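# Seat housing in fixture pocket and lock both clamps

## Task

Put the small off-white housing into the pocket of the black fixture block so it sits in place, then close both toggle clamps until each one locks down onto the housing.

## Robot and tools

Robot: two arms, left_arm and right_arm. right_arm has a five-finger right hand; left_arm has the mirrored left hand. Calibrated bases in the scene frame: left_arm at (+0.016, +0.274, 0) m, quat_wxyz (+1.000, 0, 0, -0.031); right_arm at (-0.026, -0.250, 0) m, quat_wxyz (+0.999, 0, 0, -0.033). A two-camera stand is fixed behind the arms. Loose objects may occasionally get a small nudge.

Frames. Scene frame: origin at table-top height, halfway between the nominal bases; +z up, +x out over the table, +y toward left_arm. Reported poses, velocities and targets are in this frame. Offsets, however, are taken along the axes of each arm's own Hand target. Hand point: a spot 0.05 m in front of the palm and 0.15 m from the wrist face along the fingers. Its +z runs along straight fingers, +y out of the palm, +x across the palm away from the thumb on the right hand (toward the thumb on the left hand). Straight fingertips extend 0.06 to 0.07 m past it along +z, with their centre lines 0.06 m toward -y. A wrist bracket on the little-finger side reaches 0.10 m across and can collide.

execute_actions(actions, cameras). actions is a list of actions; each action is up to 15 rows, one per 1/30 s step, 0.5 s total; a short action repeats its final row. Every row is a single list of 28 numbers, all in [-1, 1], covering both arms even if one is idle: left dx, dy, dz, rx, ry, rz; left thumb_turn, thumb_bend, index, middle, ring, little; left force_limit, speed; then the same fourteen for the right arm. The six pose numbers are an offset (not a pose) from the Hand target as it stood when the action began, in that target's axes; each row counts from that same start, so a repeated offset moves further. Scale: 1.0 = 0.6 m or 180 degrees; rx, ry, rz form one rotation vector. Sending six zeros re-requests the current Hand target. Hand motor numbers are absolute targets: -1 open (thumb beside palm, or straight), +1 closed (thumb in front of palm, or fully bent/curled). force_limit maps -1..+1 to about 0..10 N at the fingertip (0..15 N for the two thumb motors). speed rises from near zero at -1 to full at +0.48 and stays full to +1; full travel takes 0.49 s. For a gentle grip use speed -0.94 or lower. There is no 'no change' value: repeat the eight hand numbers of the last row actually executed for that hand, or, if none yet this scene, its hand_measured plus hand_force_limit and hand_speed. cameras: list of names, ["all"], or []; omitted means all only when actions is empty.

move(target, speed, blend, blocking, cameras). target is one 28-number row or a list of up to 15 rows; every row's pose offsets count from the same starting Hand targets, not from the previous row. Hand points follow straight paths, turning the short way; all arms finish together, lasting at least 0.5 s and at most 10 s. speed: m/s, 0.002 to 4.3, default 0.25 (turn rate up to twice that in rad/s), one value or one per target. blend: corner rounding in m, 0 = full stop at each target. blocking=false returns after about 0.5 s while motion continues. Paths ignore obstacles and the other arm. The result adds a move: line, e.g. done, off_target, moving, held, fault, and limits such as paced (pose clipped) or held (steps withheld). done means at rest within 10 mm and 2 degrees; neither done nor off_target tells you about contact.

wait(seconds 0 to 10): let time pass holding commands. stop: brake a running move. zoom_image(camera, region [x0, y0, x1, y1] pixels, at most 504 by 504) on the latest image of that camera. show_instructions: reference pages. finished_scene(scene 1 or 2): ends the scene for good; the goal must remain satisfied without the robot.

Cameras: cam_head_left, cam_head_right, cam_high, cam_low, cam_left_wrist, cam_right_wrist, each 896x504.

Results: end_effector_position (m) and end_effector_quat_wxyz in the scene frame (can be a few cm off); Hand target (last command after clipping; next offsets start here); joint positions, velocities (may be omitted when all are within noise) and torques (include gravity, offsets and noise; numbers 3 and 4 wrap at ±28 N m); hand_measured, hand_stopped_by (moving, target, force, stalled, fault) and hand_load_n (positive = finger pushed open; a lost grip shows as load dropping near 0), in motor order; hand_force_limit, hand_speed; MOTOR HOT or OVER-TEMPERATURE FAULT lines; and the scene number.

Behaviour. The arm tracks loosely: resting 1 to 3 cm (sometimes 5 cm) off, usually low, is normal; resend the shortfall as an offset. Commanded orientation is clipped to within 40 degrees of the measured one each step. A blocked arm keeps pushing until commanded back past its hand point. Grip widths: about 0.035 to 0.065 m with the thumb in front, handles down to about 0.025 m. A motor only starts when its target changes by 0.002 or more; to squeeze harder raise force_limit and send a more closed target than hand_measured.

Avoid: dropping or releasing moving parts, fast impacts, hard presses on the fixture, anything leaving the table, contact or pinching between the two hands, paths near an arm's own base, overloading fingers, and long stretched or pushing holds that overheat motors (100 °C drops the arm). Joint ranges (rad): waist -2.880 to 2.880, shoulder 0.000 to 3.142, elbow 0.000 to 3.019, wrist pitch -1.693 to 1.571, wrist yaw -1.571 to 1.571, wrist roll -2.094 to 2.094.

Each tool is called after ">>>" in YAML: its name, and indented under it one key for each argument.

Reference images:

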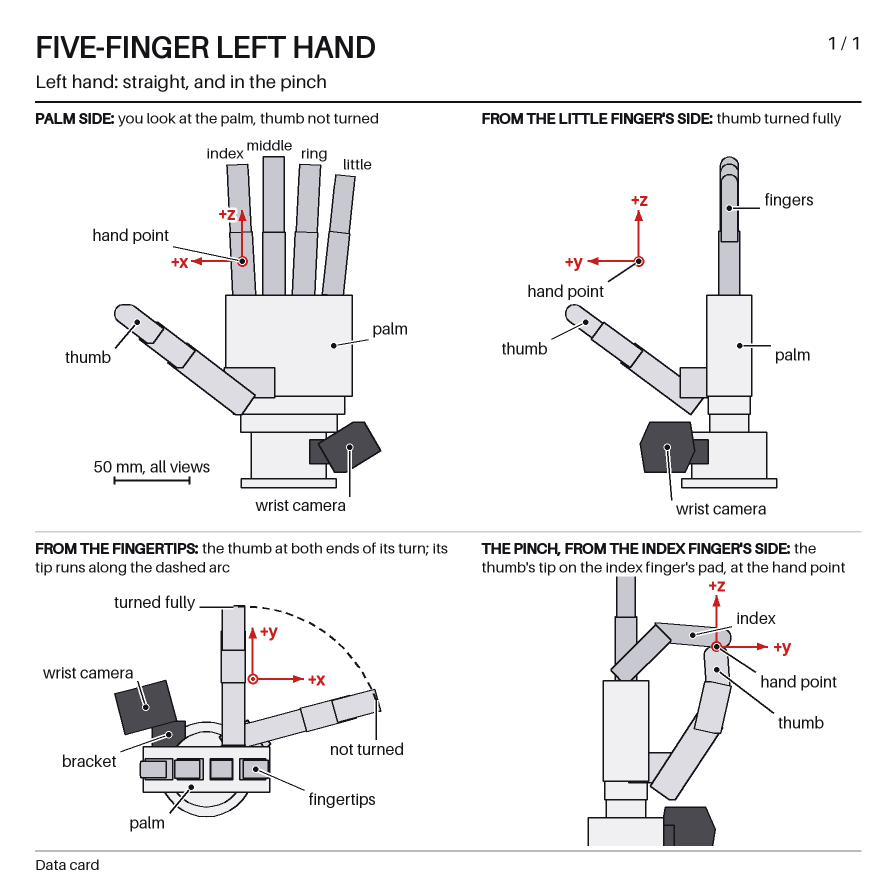

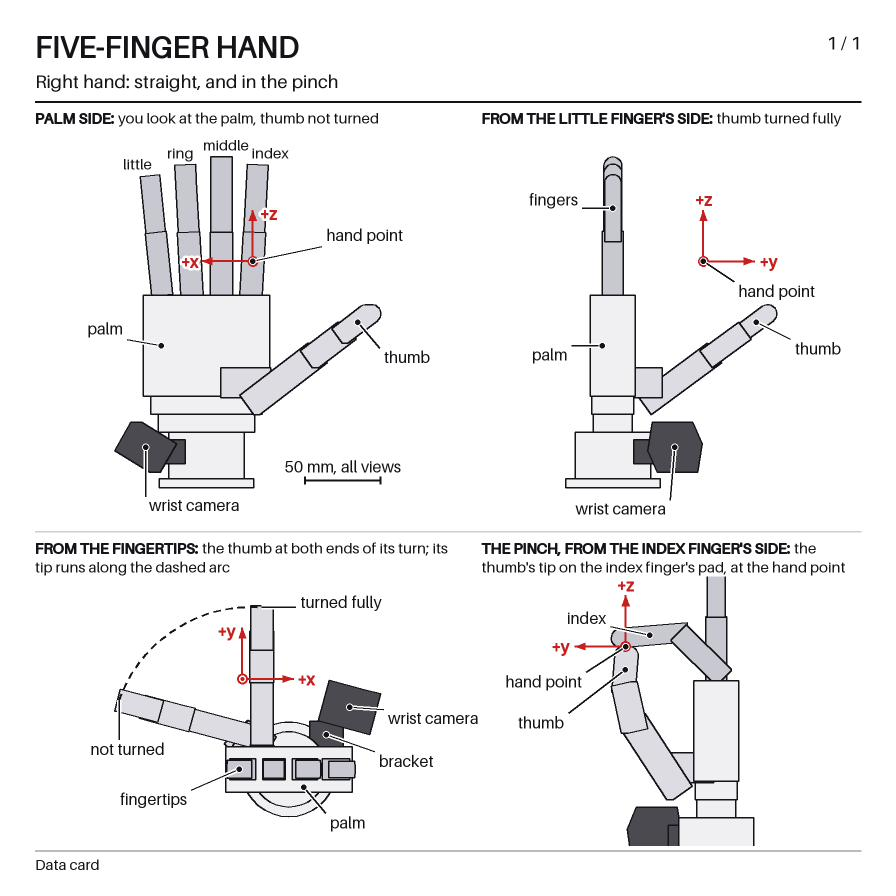

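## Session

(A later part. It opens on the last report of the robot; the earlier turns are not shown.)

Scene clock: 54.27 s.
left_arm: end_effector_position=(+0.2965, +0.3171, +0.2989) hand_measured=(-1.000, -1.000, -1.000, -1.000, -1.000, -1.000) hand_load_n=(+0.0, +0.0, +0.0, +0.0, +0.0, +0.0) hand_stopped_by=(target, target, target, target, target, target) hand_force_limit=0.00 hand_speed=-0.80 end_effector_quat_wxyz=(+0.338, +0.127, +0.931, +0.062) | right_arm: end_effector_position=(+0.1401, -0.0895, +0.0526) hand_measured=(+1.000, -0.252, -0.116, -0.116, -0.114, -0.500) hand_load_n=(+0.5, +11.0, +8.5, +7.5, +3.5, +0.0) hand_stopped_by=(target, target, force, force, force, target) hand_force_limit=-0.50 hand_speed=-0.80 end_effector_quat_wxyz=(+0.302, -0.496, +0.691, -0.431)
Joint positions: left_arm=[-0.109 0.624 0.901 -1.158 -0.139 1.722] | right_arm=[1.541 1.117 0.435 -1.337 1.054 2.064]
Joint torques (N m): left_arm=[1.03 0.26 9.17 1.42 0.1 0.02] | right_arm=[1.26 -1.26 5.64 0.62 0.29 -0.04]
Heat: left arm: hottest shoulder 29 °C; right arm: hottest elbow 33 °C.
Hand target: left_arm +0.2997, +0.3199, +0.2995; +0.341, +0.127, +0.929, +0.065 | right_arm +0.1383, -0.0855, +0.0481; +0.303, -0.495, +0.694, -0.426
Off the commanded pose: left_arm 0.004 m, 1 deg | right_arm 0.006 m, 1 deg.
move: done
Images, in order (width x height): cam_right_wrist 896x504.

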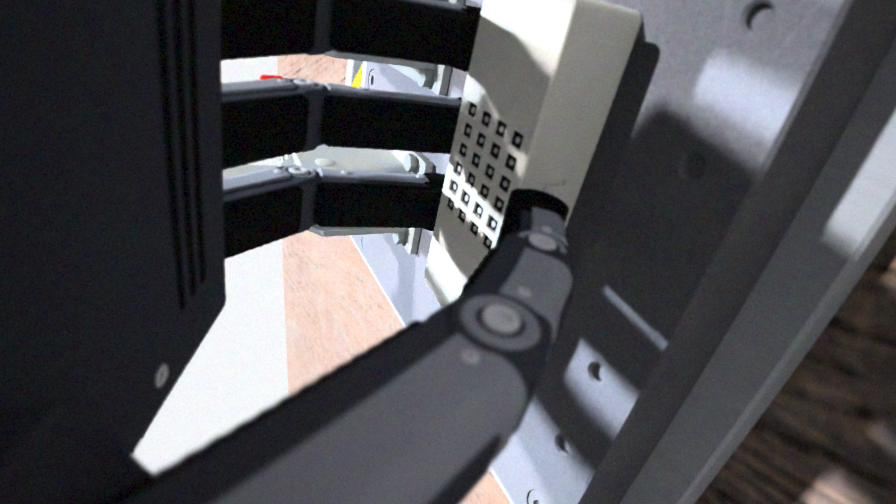

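>>> wait:
  seconds: 0.1
  cameras: ["cam_low", "cam_high"]

>>> zoom_image:
  camera: "cam_low"
  region: [475, 245, 525, 285]

>>> zoom_image:
  camera: "cam_high"
  region: [440, 150, 500, 200]

Scene clock: 54.67 s.
left_arm: end_effector_position=(+0.2965, +0.3171, +0.2989) hand_measured=(-1.000, -1.000, -1.000, -1.000, -1.000, -1.000) hand_load_n=(+0.0, +0.0, +0.0, +0.0, +0.0, +0.0) hand_stopped_by=(target, target, target, target, target, target) hand_force_limit=0.00 hand_speed=-0.80 end_effector_quat_wxyz=(+0.338, +0.127, +0.931, +0.062) | right_arm: end_effector_position=(+0.1402, -0.0894, +0.0526) hand_measured=(+1.000, -0.252, -0.116, -0.116, -0.114, -0.500) hand_load_n=(+0.5, +11.0, +8.5, +7.5, +4.0, +0.0) hand_stopped_by=(target, target, force, force, force, target) hand_force_limit=-0.50 hand_speed=-0.80 end_effector_quat_wxyz=(+0.302, -0.496, +0.691, -0.431)
Joint positions: left_arm=[-0.109 0.624 0.901 -1.158 -0.139 1.722] | right_arm=[1.541 1.117 0.435 -1.336 1.054 2.064]
Joint torques (N m): left_arm=[1.08 0.15 9.07 1.44 0.09 0.03] | right_arm=[1.38 -1.14 5.63 0.55 0.3 -0.05]
Heat: left arm: hottest elbow 30 °C; right arm: hottest elbow 33 °C.
Hand target: left_arm +0.2997, +0.3199, +0.2995; +0.341, +0.127, +0.929, +0.065 | right_arm +0.1383, -0.0855, +0.0481; +0.303, -0.495, +0.694, -0.426
Off the commanded pose: left_arm 0.004 m, 1 deg | right_arm 0.006 m, 1 deg.
wait: 0.10 s; at rest from the start
Images, in order (width x height): cam_high 896x504, cam_low 896x504.

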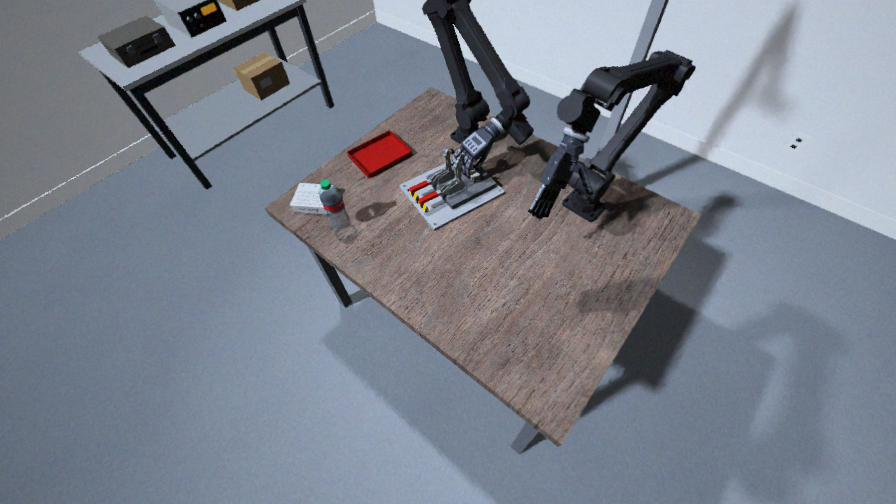

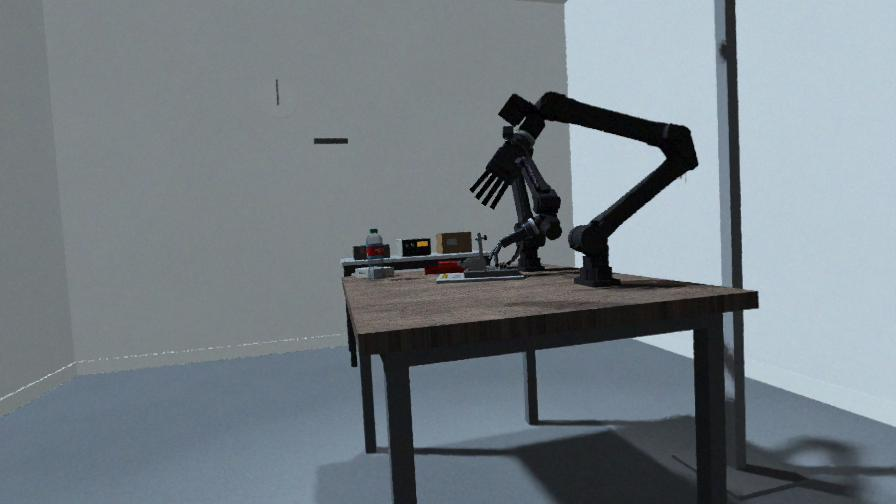

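Scaled by 10.080 from the camera's 896x504 image, which has a finer 1280x720 frame.

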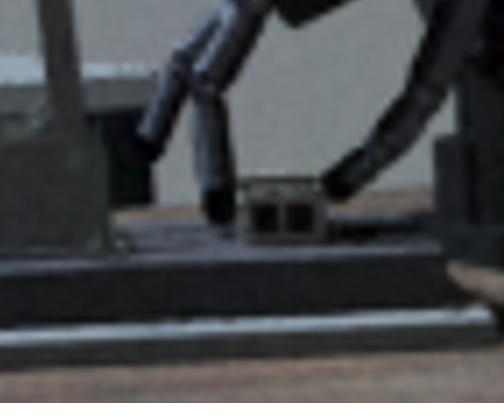

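Scaled by 8.400 from the camera's 896x504 image, which has a finer 1280x720 frame.

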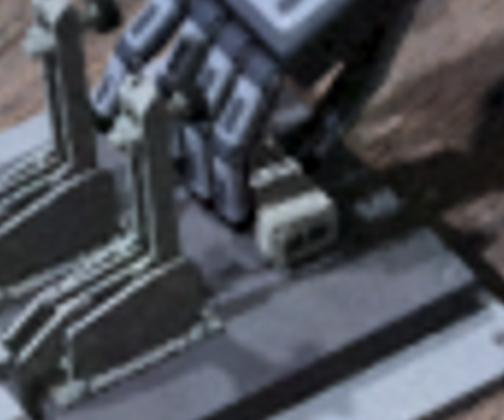

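>>> zoom_image:
  camera: "cam_high"
  region: [455, 165, 491, 195]

Scaled by 14.000 from the camera's 896x504 image, which has a finer 1280x720 frame.

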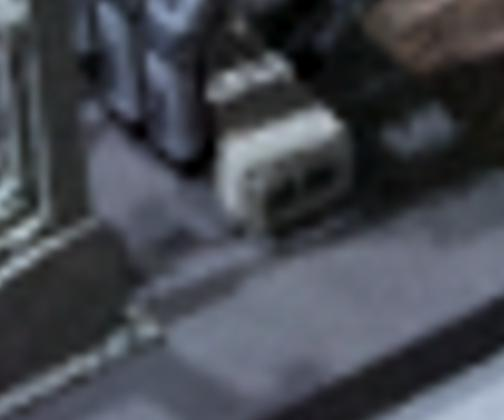

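>>> move:
  target:
    - [0,0,0,0,0,0,-1,-1,-1,-1,-1,-1,0,-0.8,-0.0032,-0.044,-0.0237,0,0,0,1,-0.25,0.43,0.4,0.4,-0.5,-0.5,-0.8]
    - [0,0,0,0,0,0,-1,-1,-1,-1,-1,-1,0,-0.8,-0.0032,-0.0025,-0.0025,0,0,0,1,-0.25,0.43,0.4,0.4,-0.5,-0.5,-0.8]
  speed: 0.06
  blend: 0.002
  cameras: ["cam_right_wrist"]

>>> zoom_image:
  camera: "cam_right_wrist"
  region: [580, 0, 740, 100]

Scene clock: 56.43 s.
left_arm: end_effector_position=(+0.2965, +0.3171, +0.2989) hand_measured=(-1.000, -1.000, -1.000, -1.000, -1.000, -1.000) hand_load_n=(+0.0, +0.0, +0.0, +0.0, +0.0, +0.0) hand_stopped_by=(target, target, target, target, target, target) hand_force_limit=0.00 hand_speed=-0.80 end_effector_quat_wxyz=(+0.338, +0.127, +0.931, +0.062) | right_arm: end_effector_position=(+0.1399, -0.0908, +0.0526) hand_measured=(+1.000, -0.252, -0.116, -0.116, -0.114, -0.500) hand_load_n=(+0.5, +11.0, +8.5, +7.5, +3.5, +0.0) hand_stopped_by=(target, target, force, force, force, target) hand_force_limit=-0.50 hand_speed=-0.80 end_effector_quat_wxyz=(+0.300, -0.496, +0.690, -0.433)
Joint positions: left_arm=[-0.109 0.624 0.901 -1.158 -0.139 1.722] | right_arm=[1.541 1.118 0.435 -1.344 1.053 2.068]
Joint torques (N m): left_arm=[1.14 0.09 9.14 1.39 0.09 0.03] | right_arm=[1.32 -1.08 6.17 0.51 0.32 -0.07]
Heat: left arm: hottest elbow 30 °C; right arm: hottest elbow 33 °C.
Hand target: left_arm +0.2997, +0.3199, +0.2995; +0.341, +0.127, +0.929, +0.065 | right_arm +0.1384, -0.0835, +0.0501; +0.303, -0.495, +0.694, -0.426
Off the commanded pose: left_arm 0.004 m, 1 deg | right_arm 0.008 m, 1 deg.
move: done
Images, in order (width x height): cam_right_wrist 896x504.

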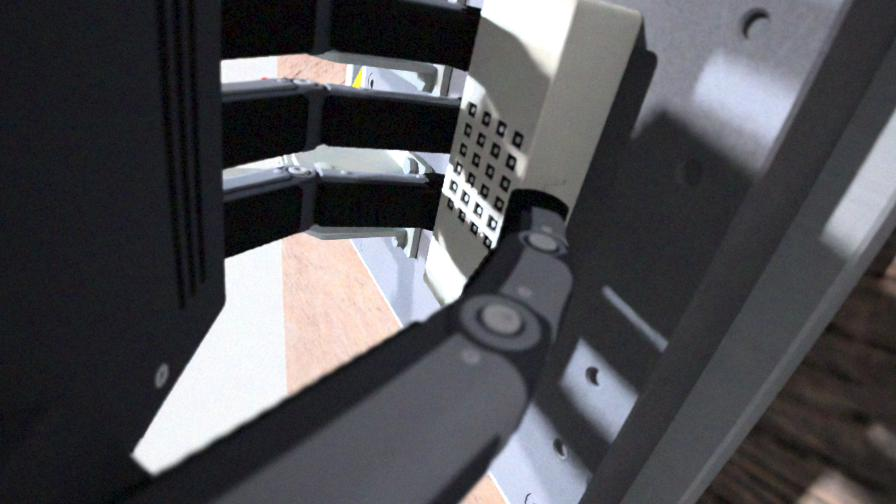

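Scaled by 3.150 from the camera's 896x504 image, which has a finer 1280x720 frame.

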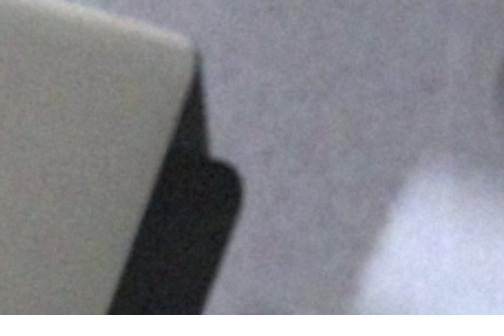

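>>> move:
  target:
    - [0,0,0,0,0,0,-1,-1,-1,-1,-1,-1,0,-0.8,0.0037,-0.0897,-0.044,0,0,0,1,-0.25,0.43,0.4,0.4,-0.5,-0.5,-0.8]
    - [0,0,0,0,0,0,-1,-1,-1,-1,-1,-1,0,-0.8,0.0037,-0.0085,-0.0027,0,0,0,1,-0.25,0.43,0.4,0.4,-0.5,-0.5,-0.8]
  speed: 0.08
  cameras: ["cam_right_wrist"]

>>> zoom_image:
  camera: "cam_right_wrist"
  region: [580, 0, 740, 100]

Scene clock: 59.53 s.
left_arm: end_effector_position=(+0.2965, +0.3171, +0.2989) hand_measured=(-1.000, -1.000, -1.000, -1.000, -1.000, -1.000) hand_load_n=(+0.0, +0.0, +0.0, +0.0, +0.0, +0.0) hand_stopped_by=(target, target, target, target, target, target) hand_force_limit=0.00 hand_speed=-0.80 end_effector_quat_wxyz=(+0.338, +0.127, +0.931, +0.062) | right_arm: end_effector_position=(+0.1390, -0.0865, +0.0576) hand_measured=(+1.000, -0.252, -0.116, -0.116, -0.114, -0.500) hand_load_n=(+1.0, +12.5, +7.5, +7.0, +2.5, +0.0) hand_stopped_by=(target, target, force, force, force, target) hand_force_limit=-0.50 hand_speed=-0.80 end_effector_quat_wxyz=(+0.301, -0.495, +0.695, -0.427)
Joint positions: left_arm=[-0.109 0.624 0.901 -1.158 -0.139 1.722] | right_arm=[1.541 1.103 0.448 -1.354 1.045 2.064]
Joint torques (N m): left_arm=[0.97 0.03 9.06 1.44 0.09 0.04] | right_arm=[1.03 -1.85 5.48 0.1 0.72 -0.06]
Heat: left arm: hottest elbow 30 °C; right arm: hottest elbow 33 °C.
Hand target: left_arm +0.2997, +0.3199, +0.2995; +0.341, +0.127, +0.929, +0.065 | right_arm +0.1385, -0.0860, +0.0553; +0.303, -0.495, +0.694, -0.426
Off the commanded pose: left_arm 0.004 m, 1 deg | right_arm 0.002 m, 0 deg.
move: done
Images, in order (width x height): cam_right_wrist 896x504.

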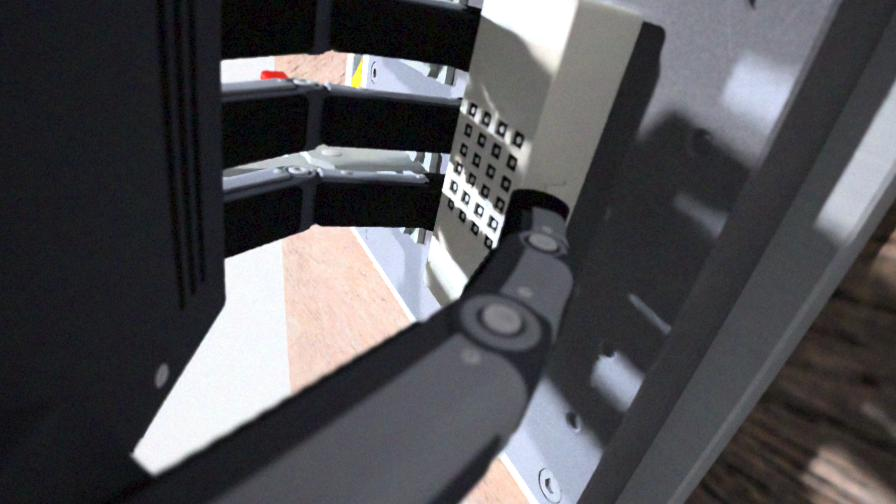

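Scaled by 3.150 from the camera's 896x504 image, which has a finer 1280x720 frame.

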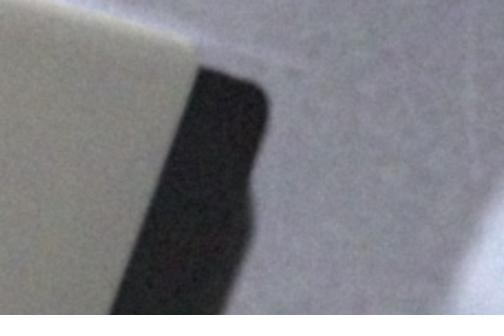

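>>> move:
  target:
    - [0,0,0,0,0,0,-1,-1,-1,-1,-1,-1,0,-0.8,-0.0027,-0.0662,-0.0353,0,0,0,1,-0.25,0.43,0.4,0.4,-0.5,-0.5,-0.8]
    - [0,0,0,0,0,0,-1,-1,-1,-1,-1,-1,0,-0.8,-0.0027,0.01,0.0035,0,0,0,1,-0.25,0.43,0.4,0.4,-0.5,-0.5,-0.8]
  speed: [0.1, 0.06]
  cameras: ["cam_right_wrist"]

>>> zoom_image:
  camera: "cam_right_wrist"
  region: [580, 0, 740, 100]

Scene clock: 62.70 s.
left_arm: end_effector_position=(+0.2965, +0.3171, +0.2989) hand_measured=(-1.000, -1.000, -1.000, -1.000, -1.000, -1.000) hand_load_n=(+0.0, +0.0, +0.0, +0.0, +0.0, +0.0) hand_stopped_by=(target, target, target, target, target, target) hand_force_limit=0.00 hand_speed=-0.80 end_effector_quat_wxyz=(+0.338, +0.127, +0.931, +0.062) | right_arm: end_effector_position=(+0.1395, -0.0855, +0.0532) hand_measured=(+1.000, -0.252, -0.116, -0.116, -0.114, -0.500) hand_load_n=(+0.5, +11.5, +8.5, +7.5, +3.5, +0.0) hand_stopped_by=(target, target, force, force, force, target) hand_force_limit=-0.50 hand_speed=-0.80 end_effector_quat_wxyz=(+0.301, -0.496, +0.692, -0.429)
Joint positions: left_arm=[-0.109 0.624 0.901 -1.158 -0.139 1.722] | right_arm=[1.542 1.125 0.445 -1.336 1.048 2.064]
Joint torques (N m): left_arm=[0.91 0.21 9.07 1.37 0.1 0.01] | right_arm=[1.26 -1.79 5.23 0.36 0.51 -0.02]
Heat: left arm: hottest elbow 30 °C; right arm: hottest elbow 33 °C.
Hand target: left_arm +0.2997, +0.3199, +0.2995; +0.341, +0.127, +0.929, +0.065 | right_arm +0.1381, -0.0841, +0.0490; +0.303, -0.495, +0.694, -0.426
Off the commanded pose: left_arm 0.004 m, 1 deg | right_arm 0.005 m, 1 deg.
move: done
Images, in order (width x height): cam_right_wrist 896x504.

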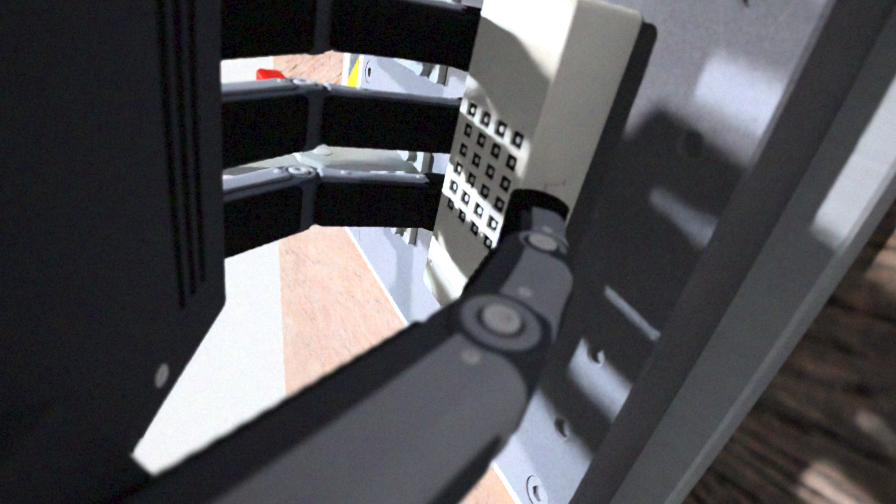

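Scaled by 3.150 from the camera's 896x504 image, which has a finer 1280x720 frame.

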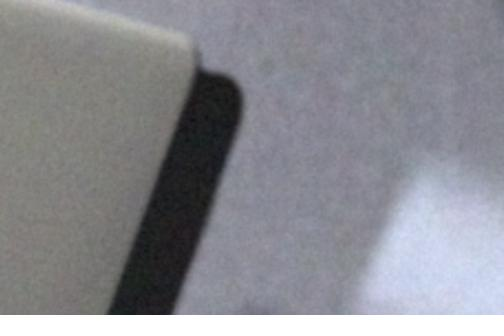

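>>> move:
  target: [0,0,0,0,0,0,-1,-1,-1,-1,-1,-1,0,-0.8,-0.0017,0.006,-0.0043,0,0,0,1,-0.25,0.43,0.4,0.4,-0.5,-0.5,-0.8]
  speed: 0.03
  cameras: ["cam_right_wrist"]

>>> zoom_image:
  camera: "cam_right_wrist"
  region: [580, 0, 740, 100]

Scene clock: 64.07 s.
left_arm: end_effector_position=(+0.2965, +0.3171, +0.2989) hand_measured=(-1.000, -1.000, -1.000, -1.000, -1.000, -1.000) hand_load_n=(+0.0, +0.0, +0.0, +0.0, +0.0, +0.0) hand_stopped_by=(target, target, target, target, target, target) hand_force_limit=0.00 hand_speed=-0.80 end_effector_quat_wxyz=(+0.338, +0.127, +0.931, +0.062) | right_arm: end_effector_position=(+0.1379, -0.0841, +0.0521) hand_measured=(+1.000, -0.252, -0.116, -0.116, -0.114, -0.500) hand_load_n=(+0.5, +11.5, +7.5, +7.5, +4.5, +0.0) hand_stopped_by=(target, target, force, force, force, target) hand_force_limit=-0.50 hand_speed=-0.80 end_effector_quat_wxyz=(+0.302, -0.500, +0.689, -0.429)
Joint positions: left_arm=[-0.109 0.624 0.901 -1.158 -0.139 1.722] | right_arm=[1.552 1.132 0.445 -1.335 1.048 2.065]
Joint torques (N m): left_arm=[1.08 -0.09 9.06 1.43 0.09 0.02] | right_arm=[1.32 -1.61 5.38 0.39 0.14 0.06]
Heat: left arm: hottest elbow 30 °C; right arm: hottest elbow 33 °C.
Hand target: left_arm +0.2997, +0.3199, +0.2995; +0.341, +0.127, +0.929, +0.065 | right_arm +0.1347, -0.0819, +0.0470; +0.303, -0.495, +0.694, -0.426
Off the commanded pose: left_arm 0.004 m, 1 deg | right_arm 0.006 m, 1 deg.
joint sent to its limit (right arm) — joint 6 (wrist roll), upper limit. The joint targets still meet the commanded pose.
move: done
Images, in order (width x height): cam_right_wrist 896x504.

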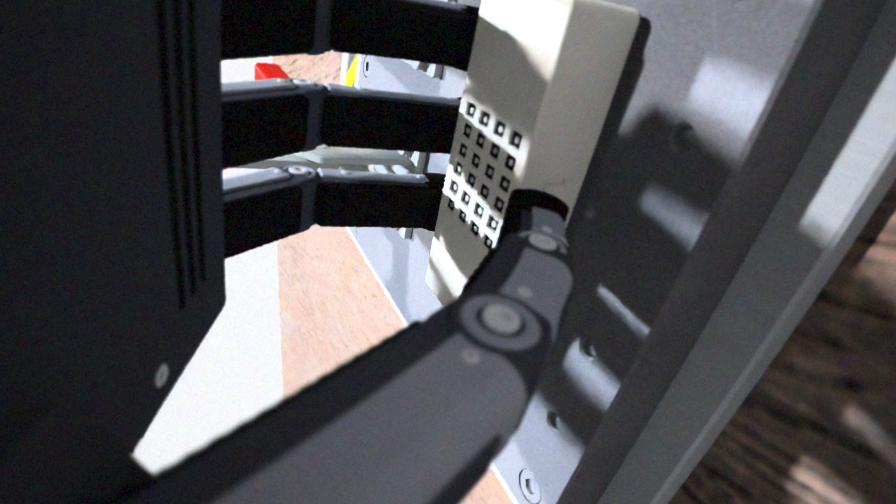

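Scaled by 3.150 from the camera's 896x504 image, which has a finer 1280x720 frame.

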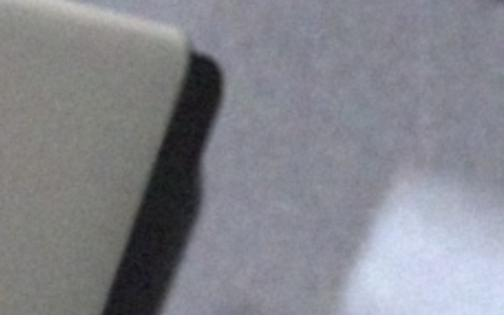

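>>> move:
  target: [0,0,0,0,0,0,-1,-1,-1,-1,-1,-1,0,-0.8,0,0,0,0,0,0,1,-0.29,-0.3,-0.3,-0.3,-0.5,-0.5,-0.85]
  speed: 0.03
  cameras: ["cam_right_wrist", "cam_low"]

>>> zoom_image:
  camera: "cam_right_wrist"
  region: [560, 0, 740, 120]

>>> zoom_image:
  camera: "cam_low"
  region: [475, 245, 525, 285]

Scene clock: 65.43 s.
left_arm: end_effector_position=(+0.2965, +0.3171, +0.2989) hand_measured=(-1.000, -1.000, -1.000, -1.000, -1.000, -1.000) hand_load_n=(+0.0, +0.0, +0.0, +0.0, +0.0, +0.0) hand_stopped_by=(target, target, target, target, target, target) hand_force_limit=0.00 hand_speed=-0.80 end_effector_quat_wxyz=(+0.338, +0.127, +0.931, +0.062) | right_arm: end_effector_position=(+0.1364, -0.0832, +0.0493) hand_measured=(+1.000, -0.290, -0.300, -0.300, -0.300, -0.500) hand_load_n=(+0.0, +0.0, +0.0, +0.0, +0.0, +0.0) hand_stopped_by=(target, target, target, target, target, target) hand_force_limit=-0.50 hand_speed=-0.85 end_effector_quat_wxyz=(+0.298, -0.500, +0.692, -0.426)
Joint positions: left_arm=[-0.109 0.624 0.901 -1.158 -0.139 1.722] | right_arm=[1.553 1.138 0.445 -1.326 1.037 2.067]
Joint torques (N m): left_arm=[1.03 0.09 9.03 1.37 0.1 0.01] | right_arm=[1.26 -2.02 5.29 0.05 0.6 0.03]
Heat: left arm: hottest elbow 30 °C; right arm: hottest elbow 33 °C.
Hand target: left_arm +0.2997, +0.3199, +0.2995; +0.341, +0.127, +0.929, +0.065 | right_arm +0.1348, -0.0819, +0.0470; +0.303, -0.495, +0.694, -0.426
Off the commanded pose: left_arm 0.004 m, 1 deg | right_arm 0.003 m, 1 deg.
joint sent to its limit (right arm) — joint 6 (wrist roll), upper limit. The joint targets still meet the commanded pose.
move: done
Images, in order (width x height): cam_low 896x504, cam_right_wrist 896x504.

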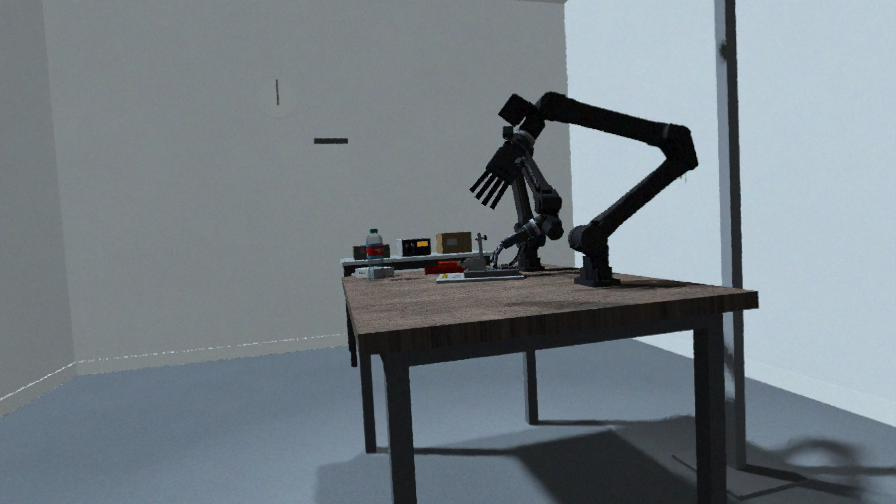

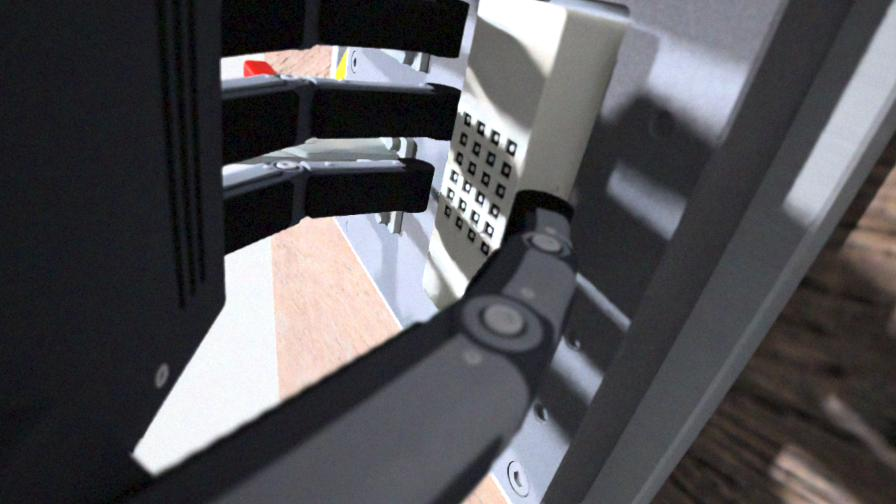

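Scaled by 2.800 from the camera's 896x504 image, which has a finer 1280x720 frame.

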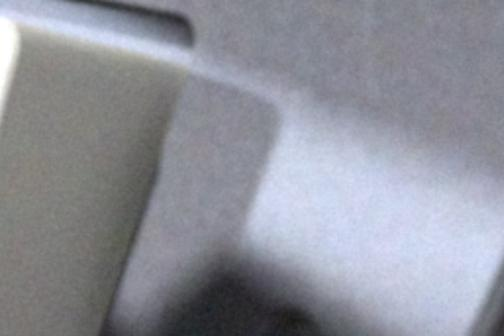

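Scaled by 10.080 from the camera's 896x504 image, which has a finer 1280x720 frame.

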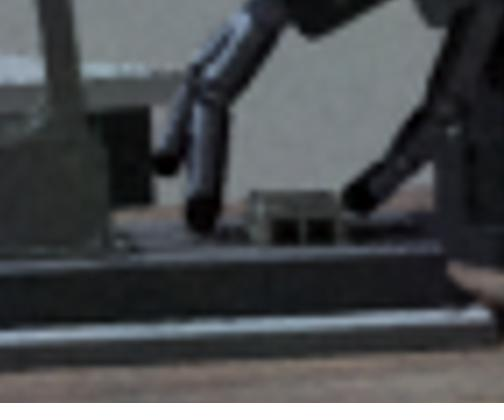

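>>> move:
  target: [0,0,0,0,0,0,-1,-1,-1,-1,-1,-1,0,-0.8,0,-0.1189,-0.0604,0,0,0,1,-0.5,-0.5,-0.5,-0.5,-0.6,-0.5,-0.5]
  speed: 0.12
  cameras: ["cam_right_wrist", "cam_low", "cam_high"]

>>> zoom_image:
  camera: "cam_right_wrist"
  region: [440, 0, 800, 300]

>>> zoom_image:
  camera: "cam_low"
  region: [475, 245, 525, 285]

>>> zoom_image:
  camera: "cam_high"
  region: [455, 165, 491, 195]

Scene clock: 67.30 s.
left_arm: end_effector_position=(+0.2965, +0.3171, +0.2989) hand_measured=(-1.000, -1.000, -1.000, -1.000, -1.000, -1.000) hand_load_n=(+0.0, +0.0, +0.0, +0.0, +0.0, +0.0) hand_stopped_by=(target, target, target, target, target, target) hand_force_limit=0.00 hand_speed=-0.80 end_effector_quat_wxyz=(+0.338, +0.127, +0.931, +0.062) | right_arm: end_effector_position=(+0.1350, -0.1019, +0.1078) hand_measured=(+1.000, -0.500, -0.500, -0.500, -0.500, -0.600) hand_load_n=(+0.0, +0.0, +0.0, +0.0, +0.0, +0.0) hand_stopped_by=(target, target, target, target, target, target) hand_force_limit=-0.50 hand_speed=-0.50 end_effector_quat_wxyz=(+0.284, -0.508, +0.681, -0.444)
Joint positions: left_arm=[-0.109 0.624 0.901 -1.158 -0.139 1.722] | right_arm=[1.553 0.982 0.525 -1.616 1.039 2.067]
Joint torques (N m): left_arm=[1.08 0.21 9.03 1.4 0.11 0.02] | right_arm=[1.26 -2.14 10.58 -0.87 0.59 0.03]
Heat: left arm: hottest elbow 30 °C; right arm: hottest elbow 34 °C.
Hand target: left_arm +0.2997, +0.3199, +0.2995; +0.341, +0.127, +0.929, +0.065 | right_arm +0.1349, -0.0818, +0.1270; +0.303, -0.495, +0.694, -0.426
Off the commanded pose: left_arm 0.004 m, 1 deg | right_arm 0.028 m, 4 deg.
joint sent to its limit (right arm) — joint 6 (wrist roll), upper limit. The joint targets still meet the commanded pose.
move: off_target (right_arm)
Images, in order (width x height): cam_high 896x504, cam_low 896x504, cam_right_wrist 896x504.

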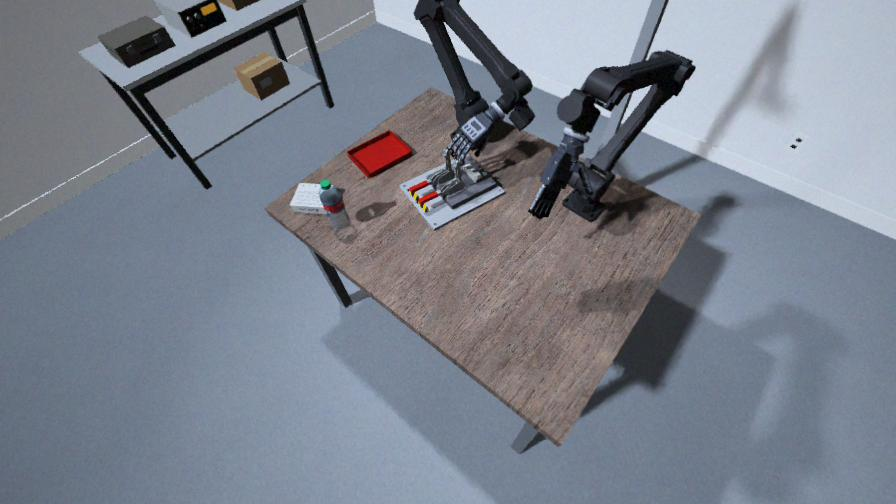

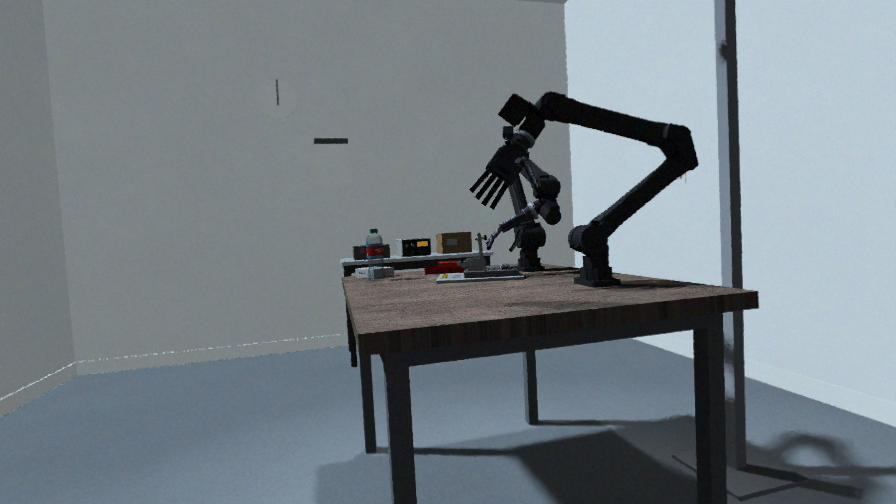

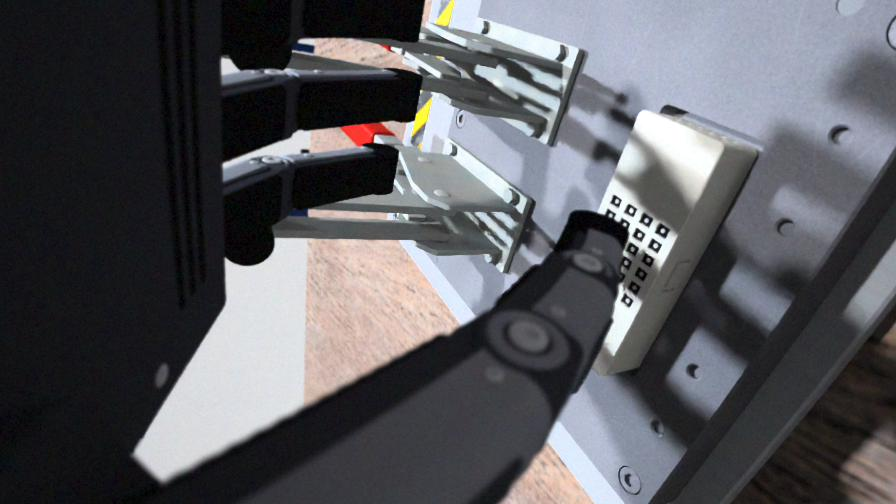

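Scaled by 1.400 from the camera's 896x504 image, which has a finer 1280x720 frame.

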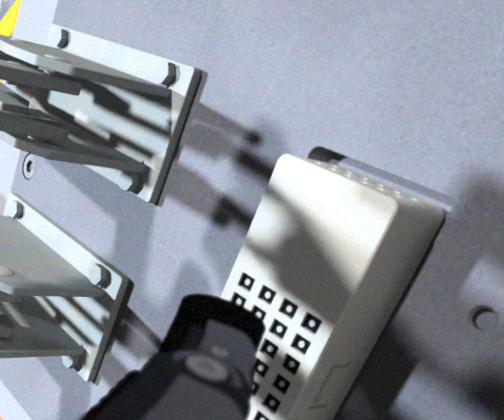

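Scaled by 10.080 from the camera's 896x504 image, which has a finer 1280x720 frame.

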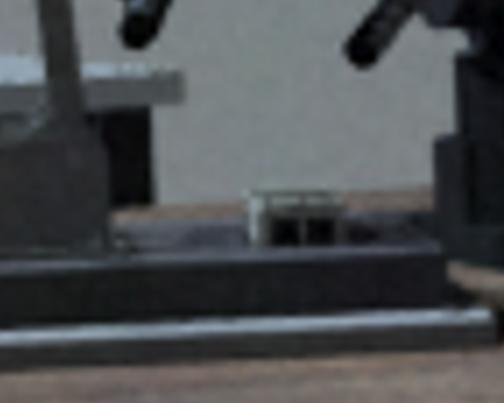

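Scaled by 14.000 from the camera's 896x504 image, which has a finer 1280x720 frame.

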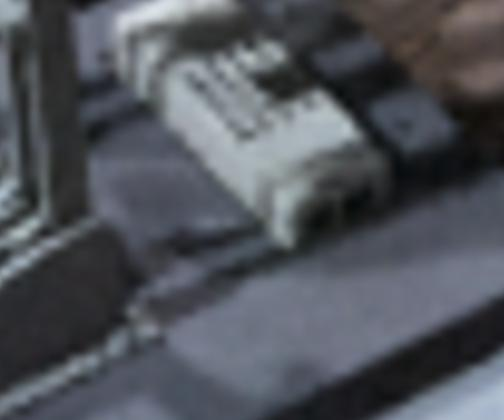

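>>> zoom_image:
  camera: "cam_right_wrist"
  region: [630, 90, 780, 190]

>>> zoom_image:
  camera: "cam_right_wrist"
  region: [570, 260, 720, 400]

Scaled by 3.360 from the camera's 896x504 image, which has a finer 1280x720 frame.

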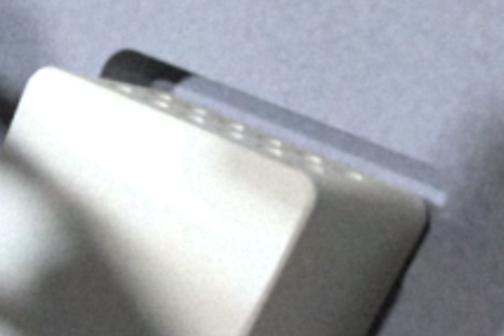

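Scaled by 3.360 from the camera's 896x504 image, which has a finer 1280x720 frame.

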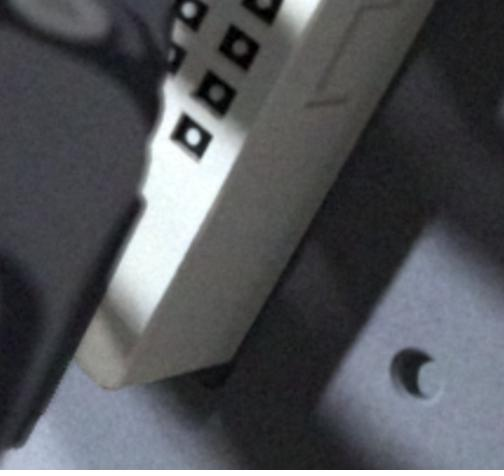

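>>> move:
  target: [0,0,0,0,0,0,-1,-1,-1,-1,-1,-1,0,-0.8,0,-0.03,-0.015,0,0,0,-1,-1,-1,-1,-1,-1,-0.5,0]
  speed: 0.12
  cameras: ["cam_right_wrist", "cam_high"]

>>> zoom_image:
  camera: "cam_right_wrist"
  region: [560, 60, 820, 380]

Scene clock: 68.93 s.
left_arm: end_effector_position=(+0.2965, +0.3171, +0.2989) hand_measured=(-1.000, -1.000, -1.000, -1.000, -1.000, -1.000) hand_load_n=(+0.0, +0.0, +0.0, +0.0, +0.0, +0.0) hand_stopped_by=(target, target, target, target, target, target) hand_force_limit=0.00 hand_speed=-0.80 end_effector_quat_wxyz=(+0.338, +0.127, +0.931, +0.062) | right_arm: end_effector_position=(+0.1263, -0.1011, +0.1046) hand_measured=(-1.000, -1.000, -1.000, -0.996, -1.000, -1.000) hand_load_n=(+0.0, +0.0, -0.5, -14.5, +0.0, +0.0) hand_stopped_by=(target, target, target, target, target, target) hand_force_limit=-0.50 hand_speed=0.00 end_effector_quat_wxyz=(+0.271, -0.513, +0.691, -0.431)
Joint positions: left_arm=[-0.109 0.624 0.901 -1.158 -0.139 1.722] | right_arm=[1.567 0.976 0.531 -1.621 0.991 2.067]
Joint torques (N m): left_arm=[0.97 0.15 9.13 1.47 0.08 0.04] | right_arm=[0.26 -3.49 12.71 -3.14 2.55 0.04]
Heat: left arm: hottest elbow 30 °C; right arm: hottest elbow 34 °C.
Hand target: left_arm +0.2997, +0.3199, +0.2995; +0.341, +0.127, +0.929, +0.065 | right_arm +0.1350, -0.0818, +0.1472; +0.303, -0.495, +0.694, -0.426
Off the commanded pose: left_arm 0.004 m, 1 deg | right_arm 0.048 m, 4 deg.
joint sent to its limit (right arm) — joint 6 (wrist roll), upper limit. The joint targets are off in position, not in orientation.
move: off_target (right_arm)
Images, in order (width x height): cam_high 896x504, cam_right_wrist 896x504.

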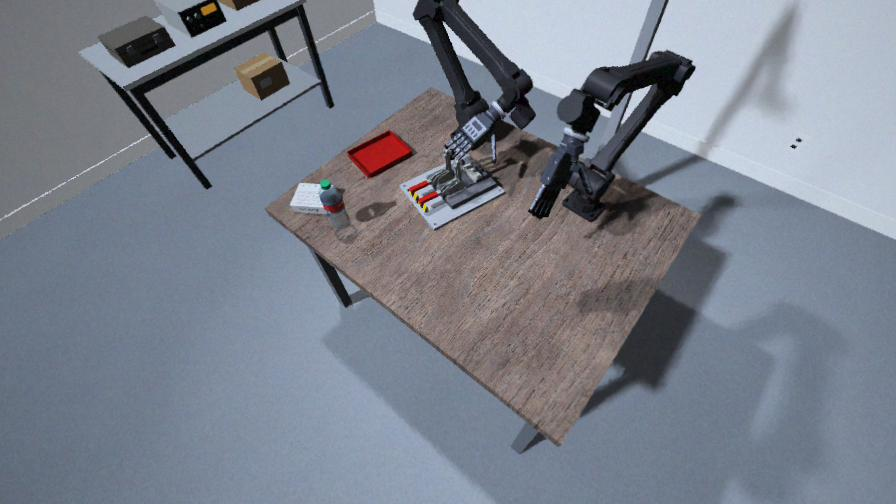

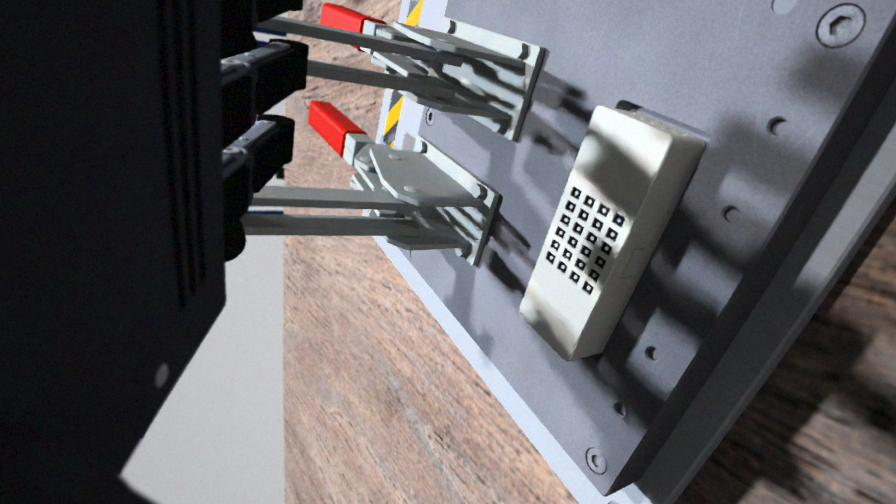

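Scaled by 1.575 from the camera's 896x504 image, which has a finer 1280x720 frame.

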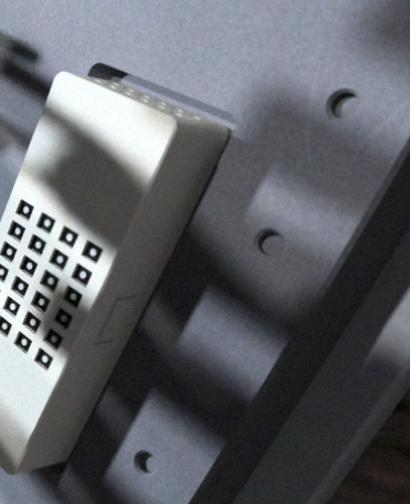

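>>> move:
  target: [0,0,0,0,0,0,-1,-1,-1,-1,-1,-1,0,-0.8,0,0,0,0,0,0,-1,-1,-0.4,-0.4,-0.4,-0.4,-0.5,0]
  speed: 0.12
  cameras: ["cam_right_wrist", "cam_high"]

>>> zoom_image:
  camera: "cam_right_wrist"
  region: [560, 60, 820, 380]

>>> zoom_image:
  camera: "cam_high"
  region: [420, 110, 520, 210]

Scene clock: 69.77 s.
left_arm: end_effector_position=(+0.2965, +0.3171, +0.2989) hand_measured=(-1.000, -1.000, -1.000, -1.000, -1.000, -1.000) hand_load_n=(+0.0, +0.0, +0.0, +0.0, +0.0, +0.0) hand_stopped_by=(target, target, target, target, target, target) hand_force_limit=0.00 hand_speed=-0.80 end_effector_quat_wxyz=(+0.338, +0.127, +0.931, +0.062) | right_arm: end_effector_position=(+0.1324, -0.0976, +0.1281) hand_measured=(-1.000, -1.000, -0.400, -0.400, -0.400, -0.400) hand_load_n=(-0.5, +0.0, +0.0, +0.0, +0.0, +0.0) hand_stopped_by=(target, target, target, target, target, target) hand_force_limit=-0.50 hand_speed=0.00 end_effector_quat_wxyz=(+0.287, -0.512, +0.680, -0.439)
Joint positions: left_arm=[-0.109 0.624 0.901 -1.158 -0.139 1.722] | right_arm=[1.567 0.952 0.569 -1.685 1.034 2.067]
Joint torques (N m): left_arm=[0.97 0.21 9.02 1.44 0.11 0.03] | right_arm=[0.21 -1.85 10.66 -0.84 0.77 0.05]
Heat: left arm: hottest elbow 30 °C; right arm: hottest elbow 34 °C.
Hand target: left_arm +0.2997, +0.3199, +0.2995; +0.341, +0.127, +0.929, +0.065 | right_arm +0.1350, -0.0818, +0.1472; +0.303, -0.495, +0.694, -0.426
Off the commanded pose: left_arm 0.004 m, 1 deg | right_arm 0.025 m, 3 deg.
joint sent to its limit (right arm) — joint 6 (wrist roll), upper limit. The joint targets still meet the commanded pose.
move: off_target (right_arm)
Images, in order (width x height): cam_high 896x504, cam_right_wrist 896x504.

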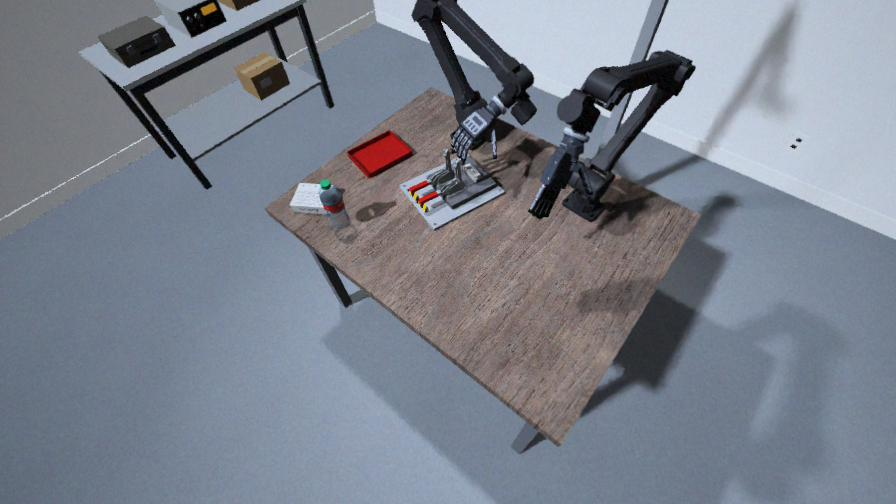

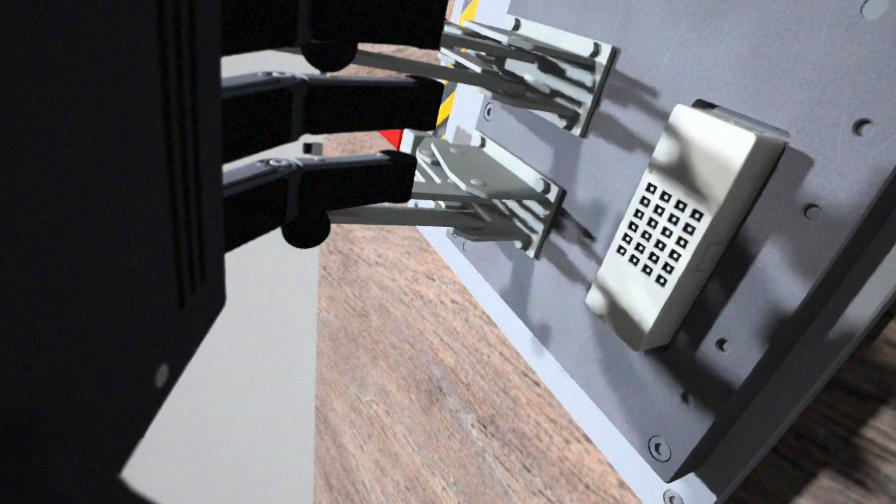

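Scaled by 1.575 from the camera's 896x504 image, which has a finer 1280x720 frame.

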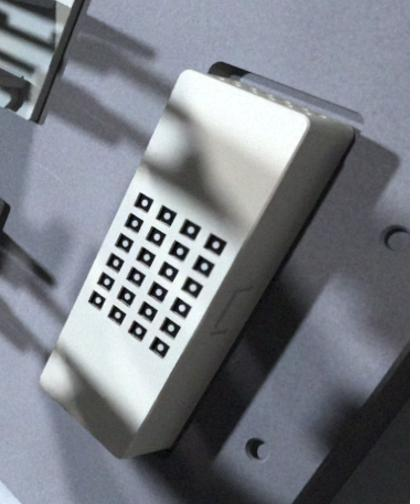

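Scaled by 5.040 from the camera's 896x504 image, which has a finer 1280x720 frame.

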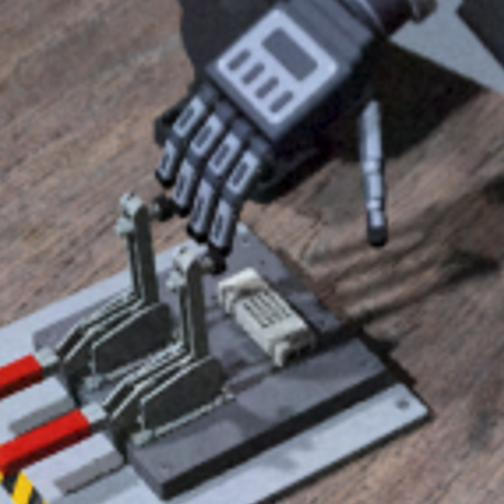

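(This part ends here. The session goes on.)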